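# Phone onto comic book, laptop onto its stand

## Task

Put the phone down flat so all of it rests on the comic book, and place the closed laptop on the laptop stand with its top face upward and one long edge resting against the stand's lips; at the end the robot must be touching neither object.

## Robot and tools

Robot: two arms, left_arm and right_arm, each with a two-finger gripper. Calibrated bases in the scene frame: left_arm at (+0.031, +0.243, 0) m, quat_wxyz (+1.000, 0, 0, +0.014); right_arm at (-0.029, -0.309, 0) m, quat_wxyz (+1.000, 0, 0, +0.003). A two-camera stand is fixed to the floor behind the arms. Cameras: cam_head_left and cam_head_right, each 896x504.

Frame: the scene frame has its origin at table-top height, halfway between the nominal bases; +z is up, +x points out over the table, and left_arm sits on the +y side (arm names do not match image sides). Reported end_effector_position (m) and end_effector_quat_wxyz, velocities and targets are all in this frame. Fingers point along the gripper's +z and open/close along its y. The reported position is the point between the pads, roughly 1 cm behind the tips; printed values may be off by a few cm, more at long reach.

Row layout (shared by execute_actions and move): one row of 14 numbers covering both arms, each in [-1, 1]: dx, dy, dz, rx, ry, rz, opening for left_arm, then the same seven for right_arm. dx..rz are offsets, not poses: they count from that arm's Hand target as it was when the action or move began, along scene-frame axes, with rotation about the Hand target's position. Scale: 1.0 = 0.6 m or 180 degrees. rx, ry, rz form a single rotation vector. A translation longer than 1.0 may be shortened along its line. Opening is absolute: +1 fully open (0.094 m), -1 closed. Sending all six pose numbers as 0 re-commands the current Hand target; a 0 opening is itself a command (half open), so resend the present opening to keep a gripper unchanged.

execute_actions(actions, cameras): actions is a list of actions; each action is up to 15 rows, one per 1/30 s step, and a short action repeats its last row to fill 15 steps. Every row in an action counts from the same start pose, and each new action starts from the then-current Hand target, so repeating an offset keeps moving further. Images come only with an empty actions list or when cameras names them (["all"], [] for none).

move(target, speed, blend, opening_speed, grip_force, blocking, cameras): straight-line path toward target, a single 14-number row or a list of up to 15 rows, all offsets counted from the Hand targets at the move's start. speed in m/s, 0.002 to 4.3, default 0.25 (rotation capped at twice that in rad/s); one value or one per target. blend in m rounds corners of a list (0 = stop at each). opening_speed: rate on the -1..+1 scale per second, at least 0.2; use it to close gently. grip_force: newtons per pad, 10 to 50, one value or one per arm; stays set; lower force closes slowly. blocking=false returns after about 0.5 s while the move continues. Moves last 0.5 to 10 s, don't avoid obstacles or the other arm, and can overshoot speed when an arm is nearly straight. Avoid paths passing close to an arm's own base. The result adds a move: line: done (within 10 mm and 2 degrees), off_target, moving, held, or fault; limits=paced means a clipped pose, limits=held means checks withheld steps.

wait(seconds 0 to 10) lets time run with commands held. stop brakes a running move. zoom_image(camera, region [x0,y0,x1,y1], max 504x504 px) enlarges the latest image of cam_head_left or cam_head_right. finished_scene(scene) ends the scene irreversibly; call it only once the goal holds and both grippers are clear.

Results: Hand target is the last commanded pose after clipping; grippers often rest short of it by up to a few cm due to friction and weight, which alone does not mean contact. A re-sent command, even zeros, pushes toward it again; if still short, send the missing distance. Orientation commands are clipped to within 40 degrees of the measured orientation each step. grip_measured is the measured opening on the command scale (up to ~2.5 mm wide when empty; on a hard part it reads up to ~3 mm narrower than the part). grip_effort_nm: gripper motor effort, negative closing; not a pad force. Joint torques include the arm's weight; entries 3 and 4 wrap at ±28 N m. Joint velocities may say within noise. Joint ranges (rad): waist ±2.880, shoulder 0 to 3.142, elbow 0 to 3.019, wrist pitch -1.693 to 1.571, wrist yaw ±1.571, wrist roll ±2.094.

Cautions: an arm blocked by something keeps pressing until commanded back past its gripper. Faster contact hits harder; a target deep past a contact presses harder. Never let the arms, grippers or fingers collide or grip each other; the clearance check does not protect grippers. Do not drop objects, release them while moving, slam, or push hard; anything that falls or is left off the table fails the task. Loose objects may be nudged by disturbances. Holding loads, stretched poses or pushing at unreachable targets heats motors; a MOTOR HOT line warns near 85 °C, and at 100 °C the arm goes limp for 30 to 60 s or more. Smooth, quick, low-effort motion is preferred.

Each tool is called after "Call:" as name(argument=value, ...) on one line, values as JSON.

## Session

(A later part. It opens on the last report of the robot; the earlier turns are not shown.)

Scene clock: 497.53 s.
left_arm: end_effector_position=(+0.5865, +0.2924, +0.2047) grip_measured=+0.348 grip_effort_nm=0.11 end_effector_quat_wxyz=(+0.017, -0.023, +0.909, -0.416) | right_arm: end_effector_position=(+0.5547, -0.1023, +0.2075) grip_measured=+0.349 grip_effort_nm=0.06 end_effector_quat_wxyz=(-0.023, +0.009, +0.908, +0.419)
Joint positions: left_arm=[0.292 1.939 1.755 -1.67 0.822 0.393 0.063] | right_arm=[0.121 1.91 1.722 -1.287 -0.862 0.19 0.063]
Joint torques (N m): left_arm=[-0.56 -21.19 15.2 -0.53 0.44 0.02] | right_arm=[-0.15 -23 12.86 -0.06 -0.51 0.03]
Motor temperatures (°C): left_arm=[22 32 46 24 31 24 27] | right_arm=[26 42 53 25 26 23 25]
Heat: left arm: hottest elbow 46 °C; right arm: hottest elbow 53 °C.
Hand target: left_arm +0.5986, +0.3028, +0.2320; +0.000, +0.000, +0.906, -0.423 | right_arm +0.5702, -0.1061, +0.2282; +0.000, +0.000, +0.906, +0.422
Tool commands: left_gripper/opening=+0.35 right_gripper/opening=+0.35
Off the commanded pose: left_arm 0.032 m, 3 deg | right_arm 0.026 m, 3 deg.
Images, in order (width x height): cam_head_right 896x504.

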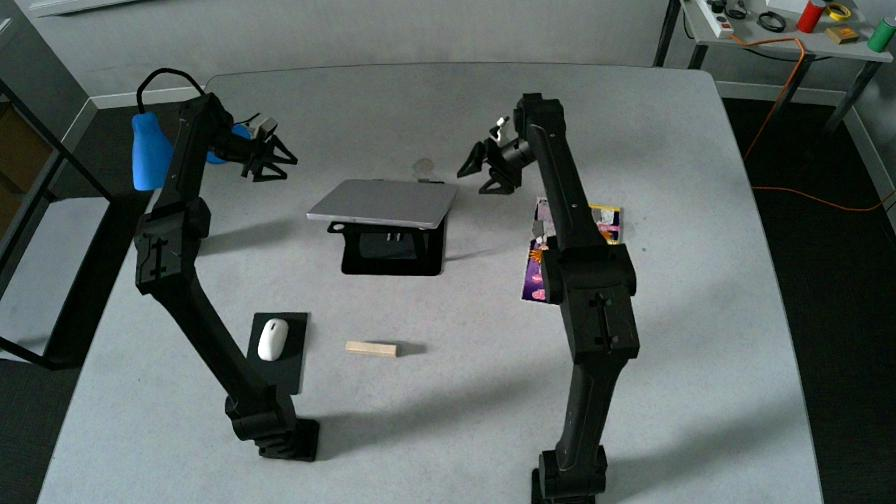

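Call:
move(target=[[0,0,0,0,0,0,0.35,-0.167,-0.09,0.053,-0.15,0,0,-1],[0,0,0,0,0,0,0.35,-0.267,0.01,-0.014,-0.278,0,0,-1],[0,0,0,0,0,0,0.35,-0.264,0.0935,-0.139,-0.278,0,0,-1]], speed=[0.2,0.2,0.1], blend=[0.03,0.02,0], cameras=["cam_head_left"])

Call:
zoom_image(camera="cam_head_left", region=[295, 160, 515, 290])

Scene clock: 518.80 s.
left_arm: end_effector_position=(+0.5865, +0.2924, +0.2047) grip_measured=+0.348 grip_effort_nm=0.11 end_effector_quat_wxyz=(+0.017, -0.023, +0.909, -0.416) | right_arm: end_effector_position=(+0.4140, -0.0543, +0.1618) grip_measured=-0.991 grip_effort_nm=-0.49 end_effector_quat_wxyz=(+0.011, +0.001, +1.000, +0.006)
Joint positions: left_arm=[0.292 1.939 1.755 -1.67 0.822 0.393 0.063] | right_arm=[0.518 1.688 1.453 -1.311 0 0.526 0]
Joint torques (N m): left_arm=[-0.97 -21.25 15.01 -0.62 0.42 0.01] | right_arm=[1.26 -17.67 7.68 0.55 0.11 0.24]
Heat: left arm: hottest elbow 45 °C; right arm: hottest elbow 53 °C.
Hand target: left_arm +0.5986, +0.3028, +0.2320; +0.000, +0.000, +0.906, -0.423 | right_arm +0.4119, -0.0499, +0.1449; +0.000, +0.000, +1.000, -0.001
Off the commanded pose: left_arm 0.032 m, 3 deg | right_arm 0.018 m, 1 deg.
joint sent to its limit (left arm) — joint 4 (wrist pitch), lower limit. The joint targets are off in orientation, not in position.
move: off_target (left_arm, right_arm)
Images, in order (width x height): cam_head_left 896x504.

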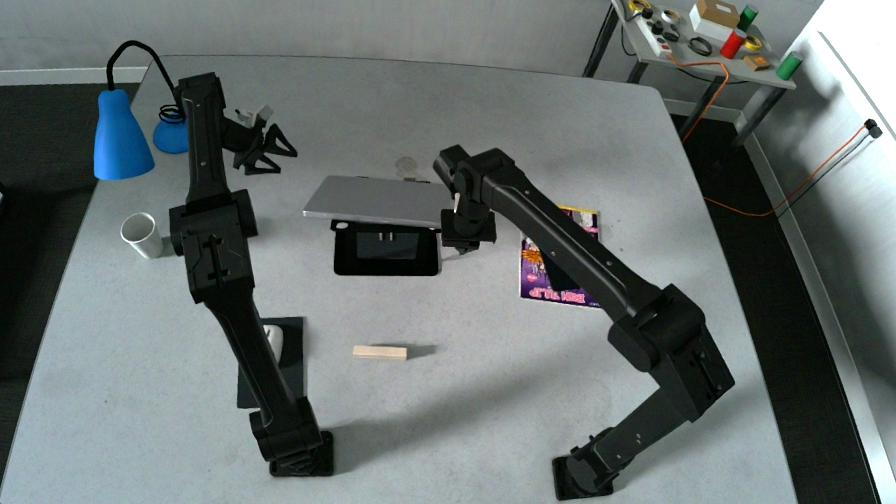

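Scaled by 2.291.

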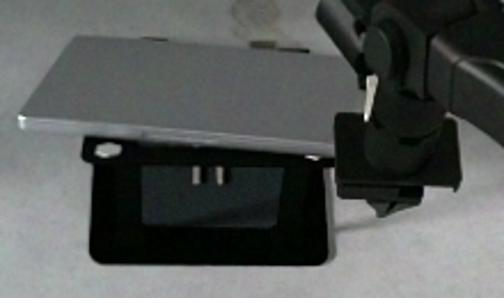

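Call:
move(target=[[-0.05,0.04,0.0,0.1,0,0,-1,0.047,-0.15,0.125,0,0,0,-1],[-0.131,0.029,-0.02,0.278,0,0,-1,0.313,-0.15,0.008,0,0,0,-1],[-0.164,-0.005,-0.153,0.278,0,0,-1,0.347,-0.1085,-0.108,0,0,0,-1]], speed=[0.25,0.25,0.15], blend=[0.03,0.03,0], cameras=["cam_head_left"])

Call:
zoom_image(camera="cam_head_left", region=[265, 150, 515, 290])

Scene clock: 552.73 s.
left_arm: end_effector_position=(+0.5001, +0.3054, +0.1320) grip_measured=-0.981 grip_effort_nm=-1.01 end_effector_quat_wxyz=(-0.014, -0.001, +1.000, -0.004) | right_arm: end_effector_position=(+0.6029, -0.1277, +0.0806) grip_measured=-0.991 grip_effort_nm=-0.49 end_effector_quat_wxyz=(-0.015, +0.002, +1.000, -0.006)
Joint positions: left_arm=[0.106 1.648 1.321 -1.271 0.004 0.133 0.001] | right_arm=[0.276 2.169 1.967 -1.401 0.003 0.285 0]
Joint torques (N m): left_arm=[-2.26 -18.9 8.75 0.62 -0.11 -0.12] | right_arm=[1.26 -23.94 12.71 0.38 -0.01 0.23]
Heat: left arm: hottest elbow 45 °C; right arm: hottest elbow 49 °C.
Hand target: left_arm +0.5002, +0.2998, +0.1401; +0.000, +0.000, +1.000, +0.000 | right_arm +0.6200, -0.1151, +0.0801; +0.000, +0.000, +1.000, -0.001
Off the commanded pose: left_arm 0.010 m, 2 deg | right_arm 0.021 m, 2 deg.
move: off_target (right_arm)
Images, in order (width x height): cam_head_left 896x504.

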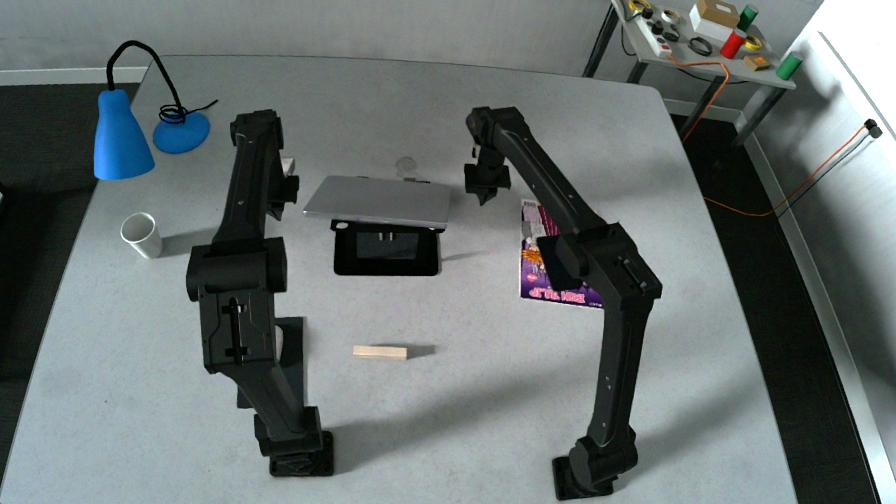

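Scaled by 2.016.

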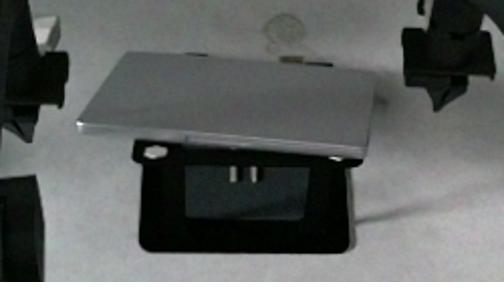

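Call:
move(target=[[0,-0.03,-0.028,0,0,0,-1,0.05,0.01,-0.025,0,0,0,-1],[0,-0.108,-0.028,0,0,0,-1,0.05,0.0885,-0.025,0,0,0,-1]], speed=[0.1,0.07], blend=[0.01,0], cameras=["cam_head_left"])

Call:
zoom_image(camera="cam_head_left", region=[265, 150, 515, 290])

Scene clock: 562.00 s.
left_arm: end_effector_position=(+0.5001, +0.2604, +0.1180) grip_measured=-0.981 grip_effort_nm=-1.00 end_effector_quat_wxyz=(-0.011, -0.021, +1.000, +0.007) | right_arm: end_effector_position=(+0.6389, -0.0702, +0.0721) grip_measured=-0.991 grip_effort_nm=-0.49 end_effector_quat_wxyz=(-0.002, -0.001, +1.000, -0.002)
Joint positions: left_arm=[0.005 1.648 1.281 -1.226 -0.015 -0.009 0.001] | right_arm=[0.34 2.326 2.222 -1.472 0.003 0.344 0]
Joint torques (N m): left_arm=[-4.31 -17.26 8.42 0.77 0.59 -0.02] | right_arm=[0.85 -25.52 13.07 -0.14 0.01 0.23]
Heat: left arm: hottest elbow 43 °C; right arm: hottest elbow 51 °C.
Hand target: left_arm +0.5002, +0.2350, +0.1233; +0.000, +0.000, +1.000, +0.000 | right_arm +0.6499, -0.0620, +0.0650; +0.000, +0.000, +1.000, -0.001
Off the commanded pose: left_arm 0.026 m, 3 deg | right_arm 0.015 m, 0 deg.
move: off_target (left_arm, right_arm)
Images, in order (width x height): cam_head_left 896x504.

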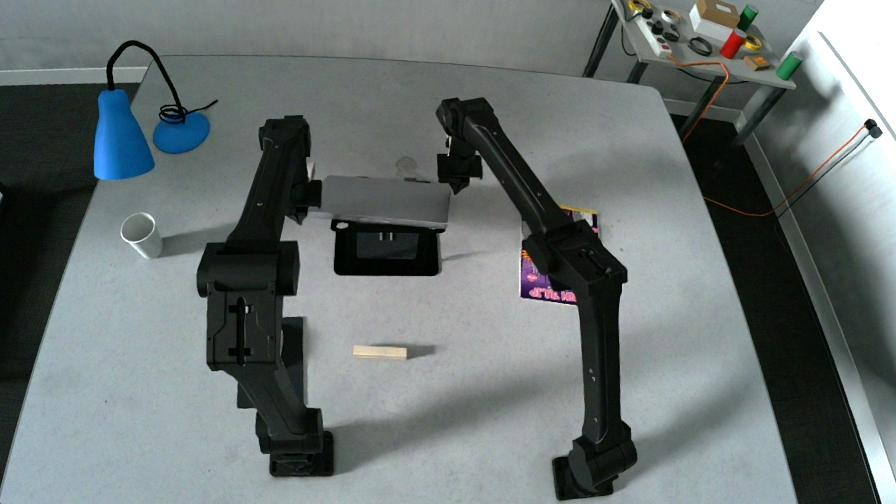

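Scaled by 2.016.

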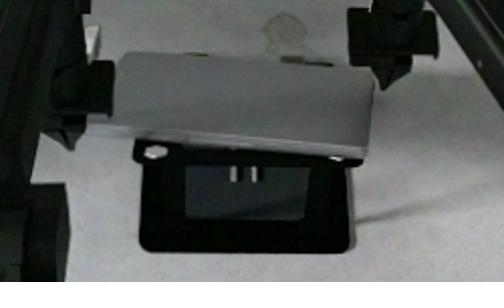

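Call:
move(target=[0,-0.055,0,0,0,0,-1,0,0.02,0,0,0,0,-1], speed=0.05, cameras=["cam_head_left"])

Call:
zoom_image(camera="cam_head_left", region=[265, 150, 515, 290])

Scene clock: 565.87 s.
left_arm: end_effector_position=(+0.4980, +0.2137, +0.1176) grip_measured=-0.981 grip_effort_nm=-1.00 end_effector_quat_wxyz=(-0.012, -0.006, +1.000, +0.003) | right_arm: end_effector_position=(+0.6417, -0.0640, +0.0747) grip_measured=-0.991 grip_effort_nm=-0.49 end_effector_quat_wxyz=(+0.000, +0.004, +1.000, -0.002)
Joint positions: left_arm=[-0.091 1.646 1.277 -1.226 -0.004 -0.075 0.001] | right_arm=[0.347 2.339 2.253 -1.486 0.003 0.359 0]
Joint torques (N m): left_arm=[-3.25 -16.44 9.51 0.57 0.13 -0.12] | right_arm=[1.61 -25.58 13.05 -0.2 0 0.23]
Heat: left arm: hottest elbow 43 °C; right arm: hottest elbow 51 °C.
Hand target: left_arm +0.5002, +0.2021, +0.1235; +0.000, +0.000, +1.000, +0.000 | right_arm +0.6500, -0.0500, +0.0650; +0.000, +0.000, +1.000, -0.001
Off the commanded pose: left_arm 0.013 m, 2 deg | right_arm 0.019 m, 0 deg.
move: off_target (left_arm, right_arm)
Images, in order (width x height): cam_head_left 896x504.

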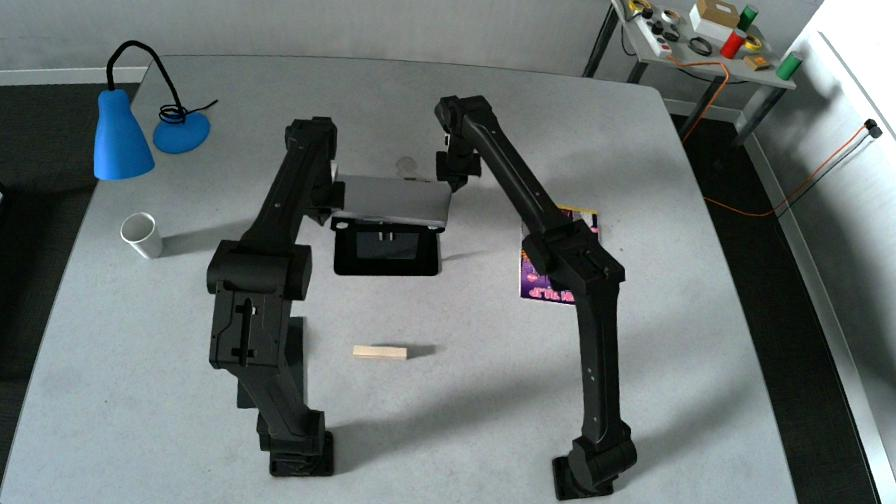

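Scaled by 2.016.

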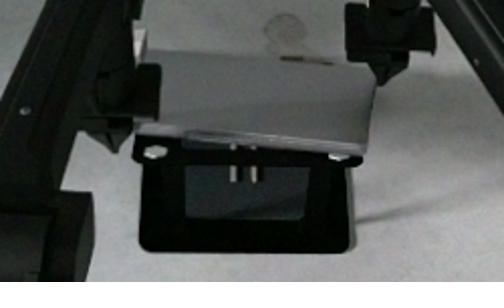

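Call:
move(target=[[0,0.15,0,0,0,0,-1,0,0,0,0,0,0,-1],[0.058,0.15,-0.022,0,0,0,-1,0,0,0,0,0,0,-1],[0.058,0.005,-0.022,0,0,0,-1,0,0,0,0,0,0,-1]], speed=[0.15,0.1,0.06], blend=[0.01,0.005,0], cameras=["cam_head_left"])

Call:
zoom_image(camera="cam_head_left", region=[265, 150, 515, 290])

Scene clock: 574.57 s.
left_arm: end_effector_position=(+0.5076, +0.2433, +0.0899) grip_measured=-0.981 grip_effort_nm=-0.99 end_effector_quat_wxyz=(-0.035, -0.033, +0.999, +0.011) | right_arm: end_effector_position=(+0.6421, -0.0654, +0.0736) grip_measured=-0.991 grip_effort_nm=-0.49 end_effector_quat_wxyz=(+0.001, +0.003, +1.000, -0.007)
Joint positions: left_arm=[-0.034 1.723 1.298 -1.217 -0.019 -0.072 0.001] | right_arm=[0.348 2.341 2.253 -1.486 0.014 0.36 0]
Joint torques (N m): left_arm=[-6.71 -17.08 14.3 0.28 0.79 0.04] | right_arm=[1.49 -25.64 13.08 -0.21 -0.37 0.22]
Heat: left arm: hottest elbow 42 °C; right arm: hottest elbow 53 °C.
Hand target: left_arm +0.5351, +0.2051, +0.1103; +0.000, +0.000, +1.000, +0.000 | right_arm +0.6501, -0.0501, +0.0650; +0.000, +0.001, +1.000, -0.001
Off the commanded pose: left_arm 0.051 m, 6 deg | right_arm 0.019 m, 1 deg.
move: off_target (left_arm, right_arm)
Images, in order (width x height): cam_head_left 896x504.

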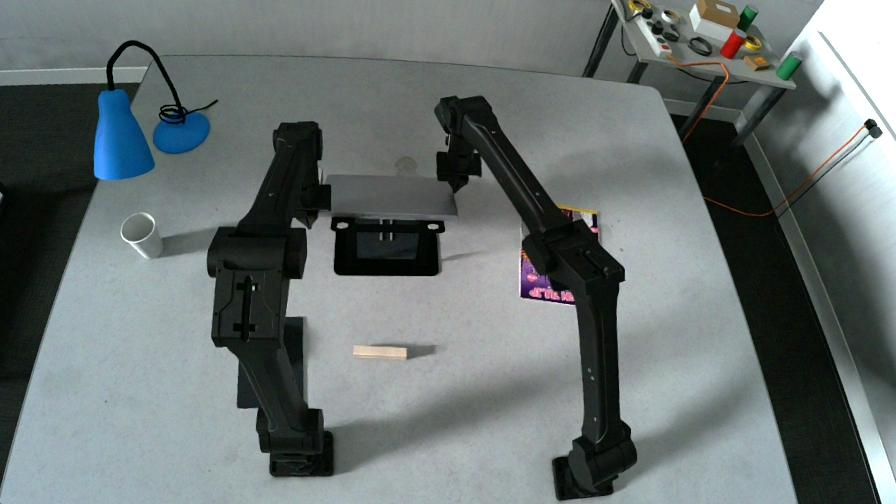

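Scaled by 2.016.

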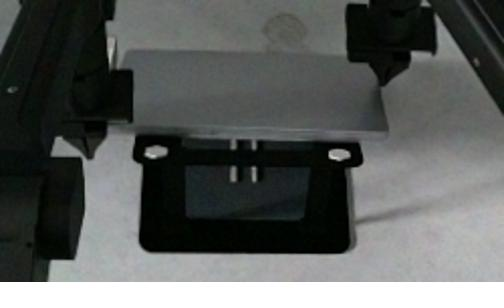

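Call:
move(target=[[-0.03,0.17,-0.01,0,0,0,-1,0,-0.12,0.01,0,0,0,-1],[-0.03,0.2,0.2,0,0,0,-1,0,-0.14,0.15,0,0,0,-1]], speed=[0.08,0.2], blend=[0.02,0], cameras=["cam_head_left"])

Call:
zoom_image(camera="cam_head_left", region=[295, 160, 475, 290])

Scene clock: 580.50 s.
left_arm: end_effector_position=(+0.4998, +0.3165, +0.2040) grip_measured=-0.981 grip_effort_nm=-0.99 end_effector_quat_wxyz=(-0.030, +0.002, +1.000, -0.003) | right_arm: end_effector_position=(+0.6357, -0.1299, +0.1309) grip_measured=-0.991 grip_effort_nm=-0.49 end_effector_quat_wxyz=(-0.024, -0.001, +1.000, -0.008)
Joint positions: left_arm=[0.127 1.628 1.489 -1.491 -0.003 0.159 0.001] | right_arm=[0.26 2.276 2.287 -1.632 0.003 0.263 0]
Joint torques (N m): left_arm=[-0.15 -17.26 16.05 0.09 0.12 0.09] | right_arm=[-0.26 -28.4 12.98 -0.4 0.01 0.12]
Heat: left arm: hottest elbow 42 °C; right arm: hottest elbow 54 °C.
Hand target: left_arm +0.5171, +0.3251, +0.2302; +0.000, +0.000, +1.000, +0.000 | right_arm +0.6500, -0.1340, +0.1550; +0.000, +0.001, +1.000, -0.001
Off the commanded pose: left_arm 0.033 m, 3 deg | right_arm 0.028 m, 3 deg.
move: off_target (left_arm, right_arm)
Images, in order (width x height): cam_head_left 896x504.

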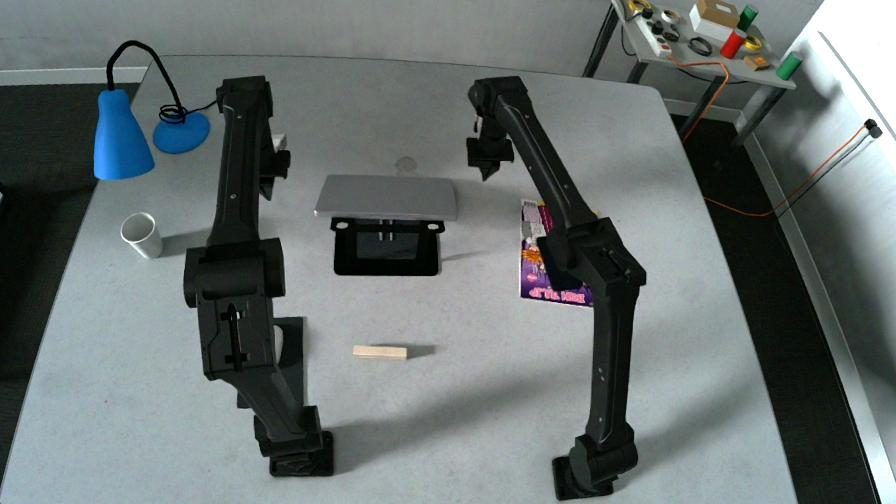

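Scaled by 2.800.

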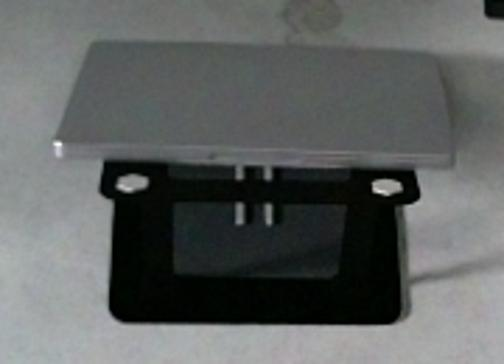

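Call:
move(target=[[-0.1285,-0.0585,-0.05,0,0,0,-1,-0.217,-0.027,0.075,0,0,0,-1],[-0.137,-0.1835,-0.117,0,0,0,-1,-0.367,0.123,0.042,0,0,0,-1],[-0.137,-0.197,-0.18,0,0,0,-1,-0.367,0.16,-0.072,0,0,0,-1]], speed=[0.25,0.2,0.1], blend=[0.03,0.02,0], cameras=["cam_head_left"])

Call:
zoom_image(camera="cam_head_left", region=[265, 150, 515, 290])

Scene clock: 604.63 s.
left_arm: end_effector_position=(+0.4354, +0.2123, +0.1284) grip_measured=-0.981 grip_effort_nm=-0.99 end_effector_quat_wxyz=(+0.002, -0.002, +1.000, -0.001) | right_arm: end_effector_position=(+0.4340, -0.0418, +0.1338) grip_measured=-0.991 grip_effort_nm=-0.49 end_effector_quat_wxyz=(+0.015, +0.001, +1.000, +0.009)
Joint positions: left_arm=[-0.102 1.463 1.093 -1.197 0.002 -0.077 0.001] | right_arm=[0.52 1.76 1.474 -1.25 0 0.528 0]
Joint torques (N m): left_arm=[-2.43 -12.1 8.59 0.77 -0.08 -0.1] | right_arm=[1.2 -17.96 7.46 0.51 0.13 0.32]
Motor temperatures (°C): left_arm=[22 30 43 23 29 24 28] | right_arm=[26 42 56 25 25 23 25]
Heat: left arm: hottest elbow 43 °C; right arm: hottest elbow 56 °C.
Hand target: left_arm +0.4349, +0.2068, +0.1223; +0.000, +0.000, +1.000, +0.000 | right_arm +0.4298, -0.0380, +0.1117; +0.000, +0.000, +1.000, -0.001
Off the commanded pose: left_arm 0.008 m, 0 deg | right_arm 0.023 m, 2 deg.
move: off_target (right_arm)
Images, in order (width x height): cam_head_left 896x504.

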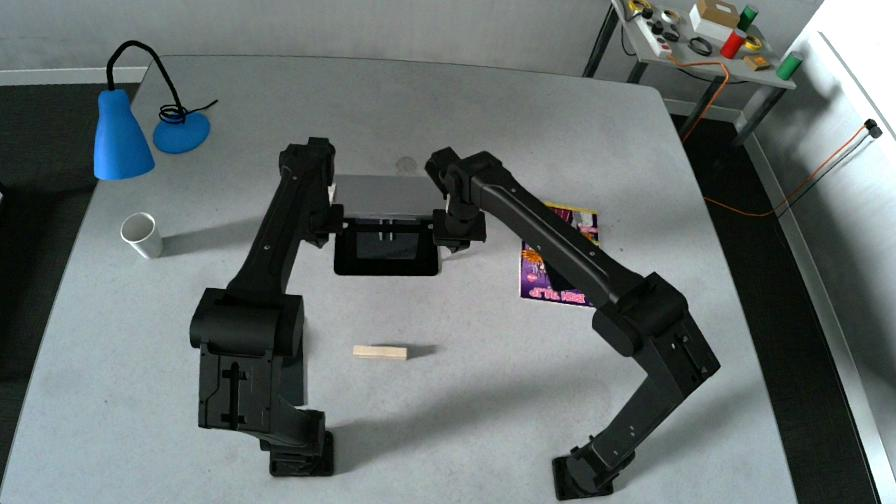

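Scaled by 2.016.

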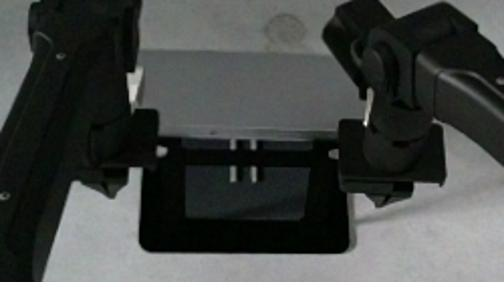

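Call:
move(target=[0.142,0,-0.01,0,0,0,-1,0.175,0,-0.02,0,0,0,-1], speed=0.08, cameras=["cam_head_left"])

Call:
zoom_image(camera="cam_head_left", region=[265, 150, 515, 290])

Scene clock: 612.03 s.
left_arm: end_effector_position=(+0.4922, +0.2082, +0.0995) grip_measured=-0.981 grip_effort_nm=-0.99 end_effector_quat_wxyz=(-0.026, -0.002, +1.000, +0.001) | right_arm: end_effector_position=(+0.4988, -0.0443, +0.1045) grip_measured=-0.991 grip_effort_nm=-0.48 end_effector_quat_wxyz=(-0.021, -0.009, +1.000, -0.010)
Joint positions: left_arm=[-0.102 1.667 1.253 -1.208 0.001 -0.077 0.001] | right_arm=[0.461 1.976 1.712 -1.354 0 0.448 0]
Joint torques (N m): left_arm=[-1.67 -13.33 15.56 0.05 -0.05 0.13] | right_arm=[-0.62 -19.37 14.05 0.66 0.11 0.17]
Heat: left arm: hottest elbow 43 °C; right arm: hottest elbow 54 °C.
Hand target: left_arm +0.5200, +0.2068, +0.1162; +0.000, +0.000, +1.000, +0.000 | right_arm +0.5349, -0.0380, +0.0998; +0.000, +0.001, +1.000, -0.001
Off the commanded pose: left_arm 0.033 m, 3 deg | right_arm 0.037 m, 3 deg.
move: off_target (left_arm, right_arm)
Images, in order (width x height): cam_head_left 896x504.

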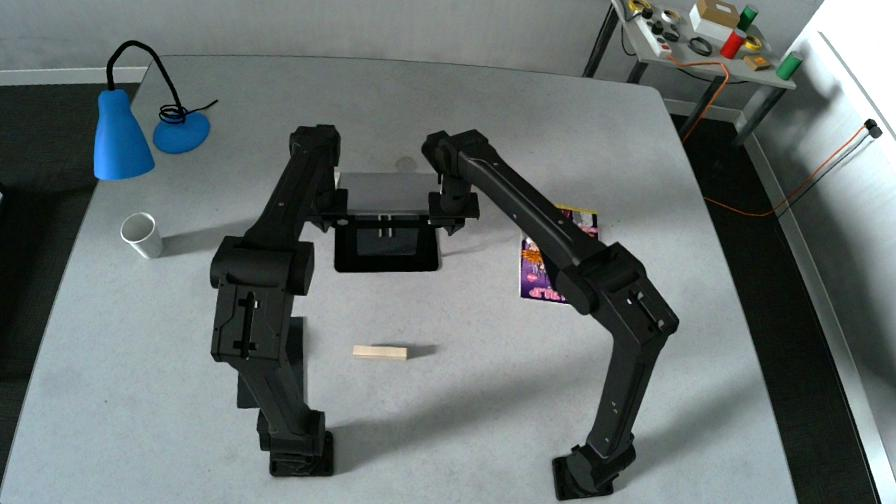

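Scaled by 2.016.

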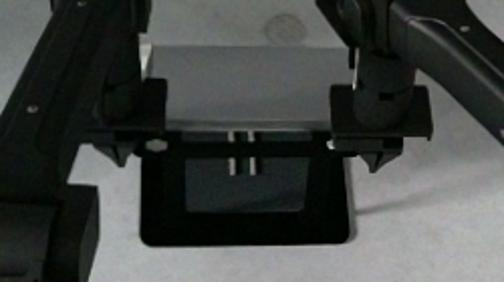

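Call:
move(target=[[-0.15,0.01,0.01,0,0,0,-1,-0.17,-0.01,0.01,0,0,0,-1],[-0.22,0.06,0.2,0,0,0,-1,-0.25,-0.06,0.2,0,0,0,-1]], speed=[0.12,0.25], blend=[0.03,0], cameras=["cam_head_left","cam_head_right"])

Call:
zoom_image(camera="cam_head_left", region=[295, 155, 475, 285])

Call:
zoom_image(camera="cam_head_right", region=[300, 150, 660, 330])

Scene clock: 618.53 s.
left_arm: end_effector_position=(+0.3702, +0.2377, +0.2086) grip_measured=-0.981 grip_effort_nm=-0.99 end_effector_quat_wxyz=(-0.032, +0.002, +0.999, +0.000) | right_arm: end_effector_position=(+0.3827, -0.0785, +0.2161) grip_measured=-0.991 grip_effort_nm=-0.48 end_effector_quat_wxyz=(-0.001, +0.000, +1.000, +0.000)
Joint positions: left_arm=[-0.042 1.279 1.13 -1.487 0.001 -0.009 0.001] | right_arm=[0.507 1.579 1.462 -1.456 -0.001 0.512 0]
Joint torques (N m): left_arm=[0.09 -11.34 16.09 -0.17 -0.02 0.11] | right_arm=[0.97 -16.67 10.19 -0.23 0.12 0.23]
Heat: left arm: hottest elbow 43 °C; right arm: hottest elbow 53 °C.
Hand target: left_arm +0.3880, +0.2427, +0.2362; +0.000, +0.000, +1.000, +0.000 | right_arm +0.3848, -0.0740, +0.2198; +0.000, +0.000, +1.000, -0.001
Off the commanded pose: left_arm 0.033 m, 4 deg | right_arm 0.006 m, 0 deg.
move: off_target (left_arm)

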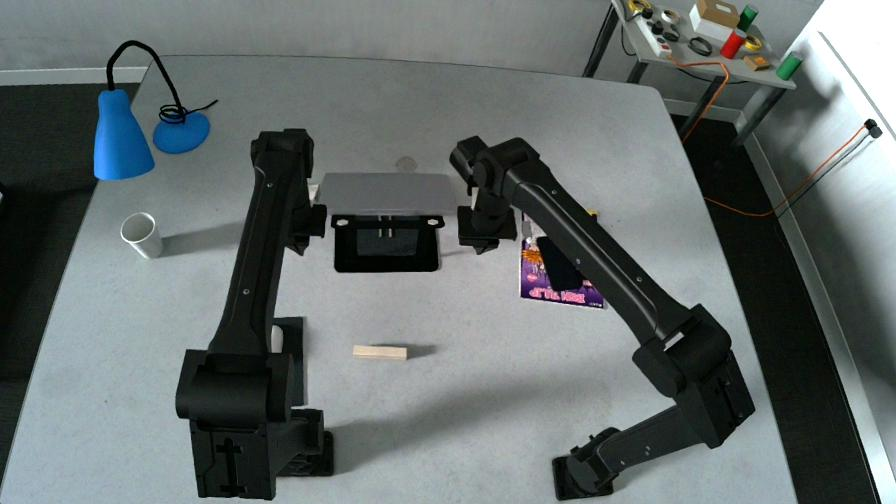

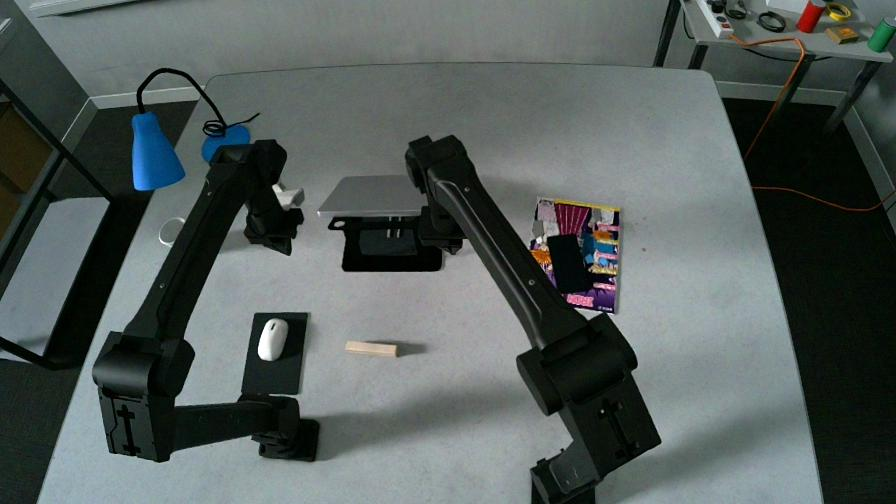

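Scaled by 2.800.

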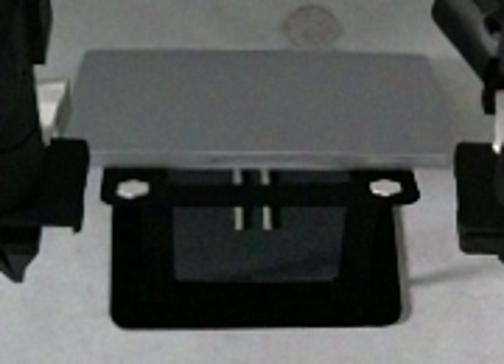

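Scaled by 1.400.

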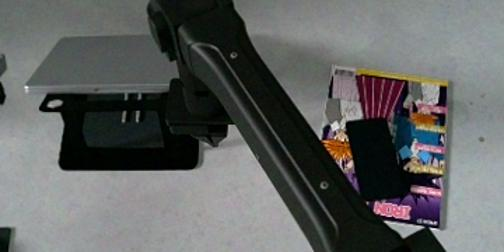

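Call:
finished_scene(scene=2)

The scene is finished: the task was done.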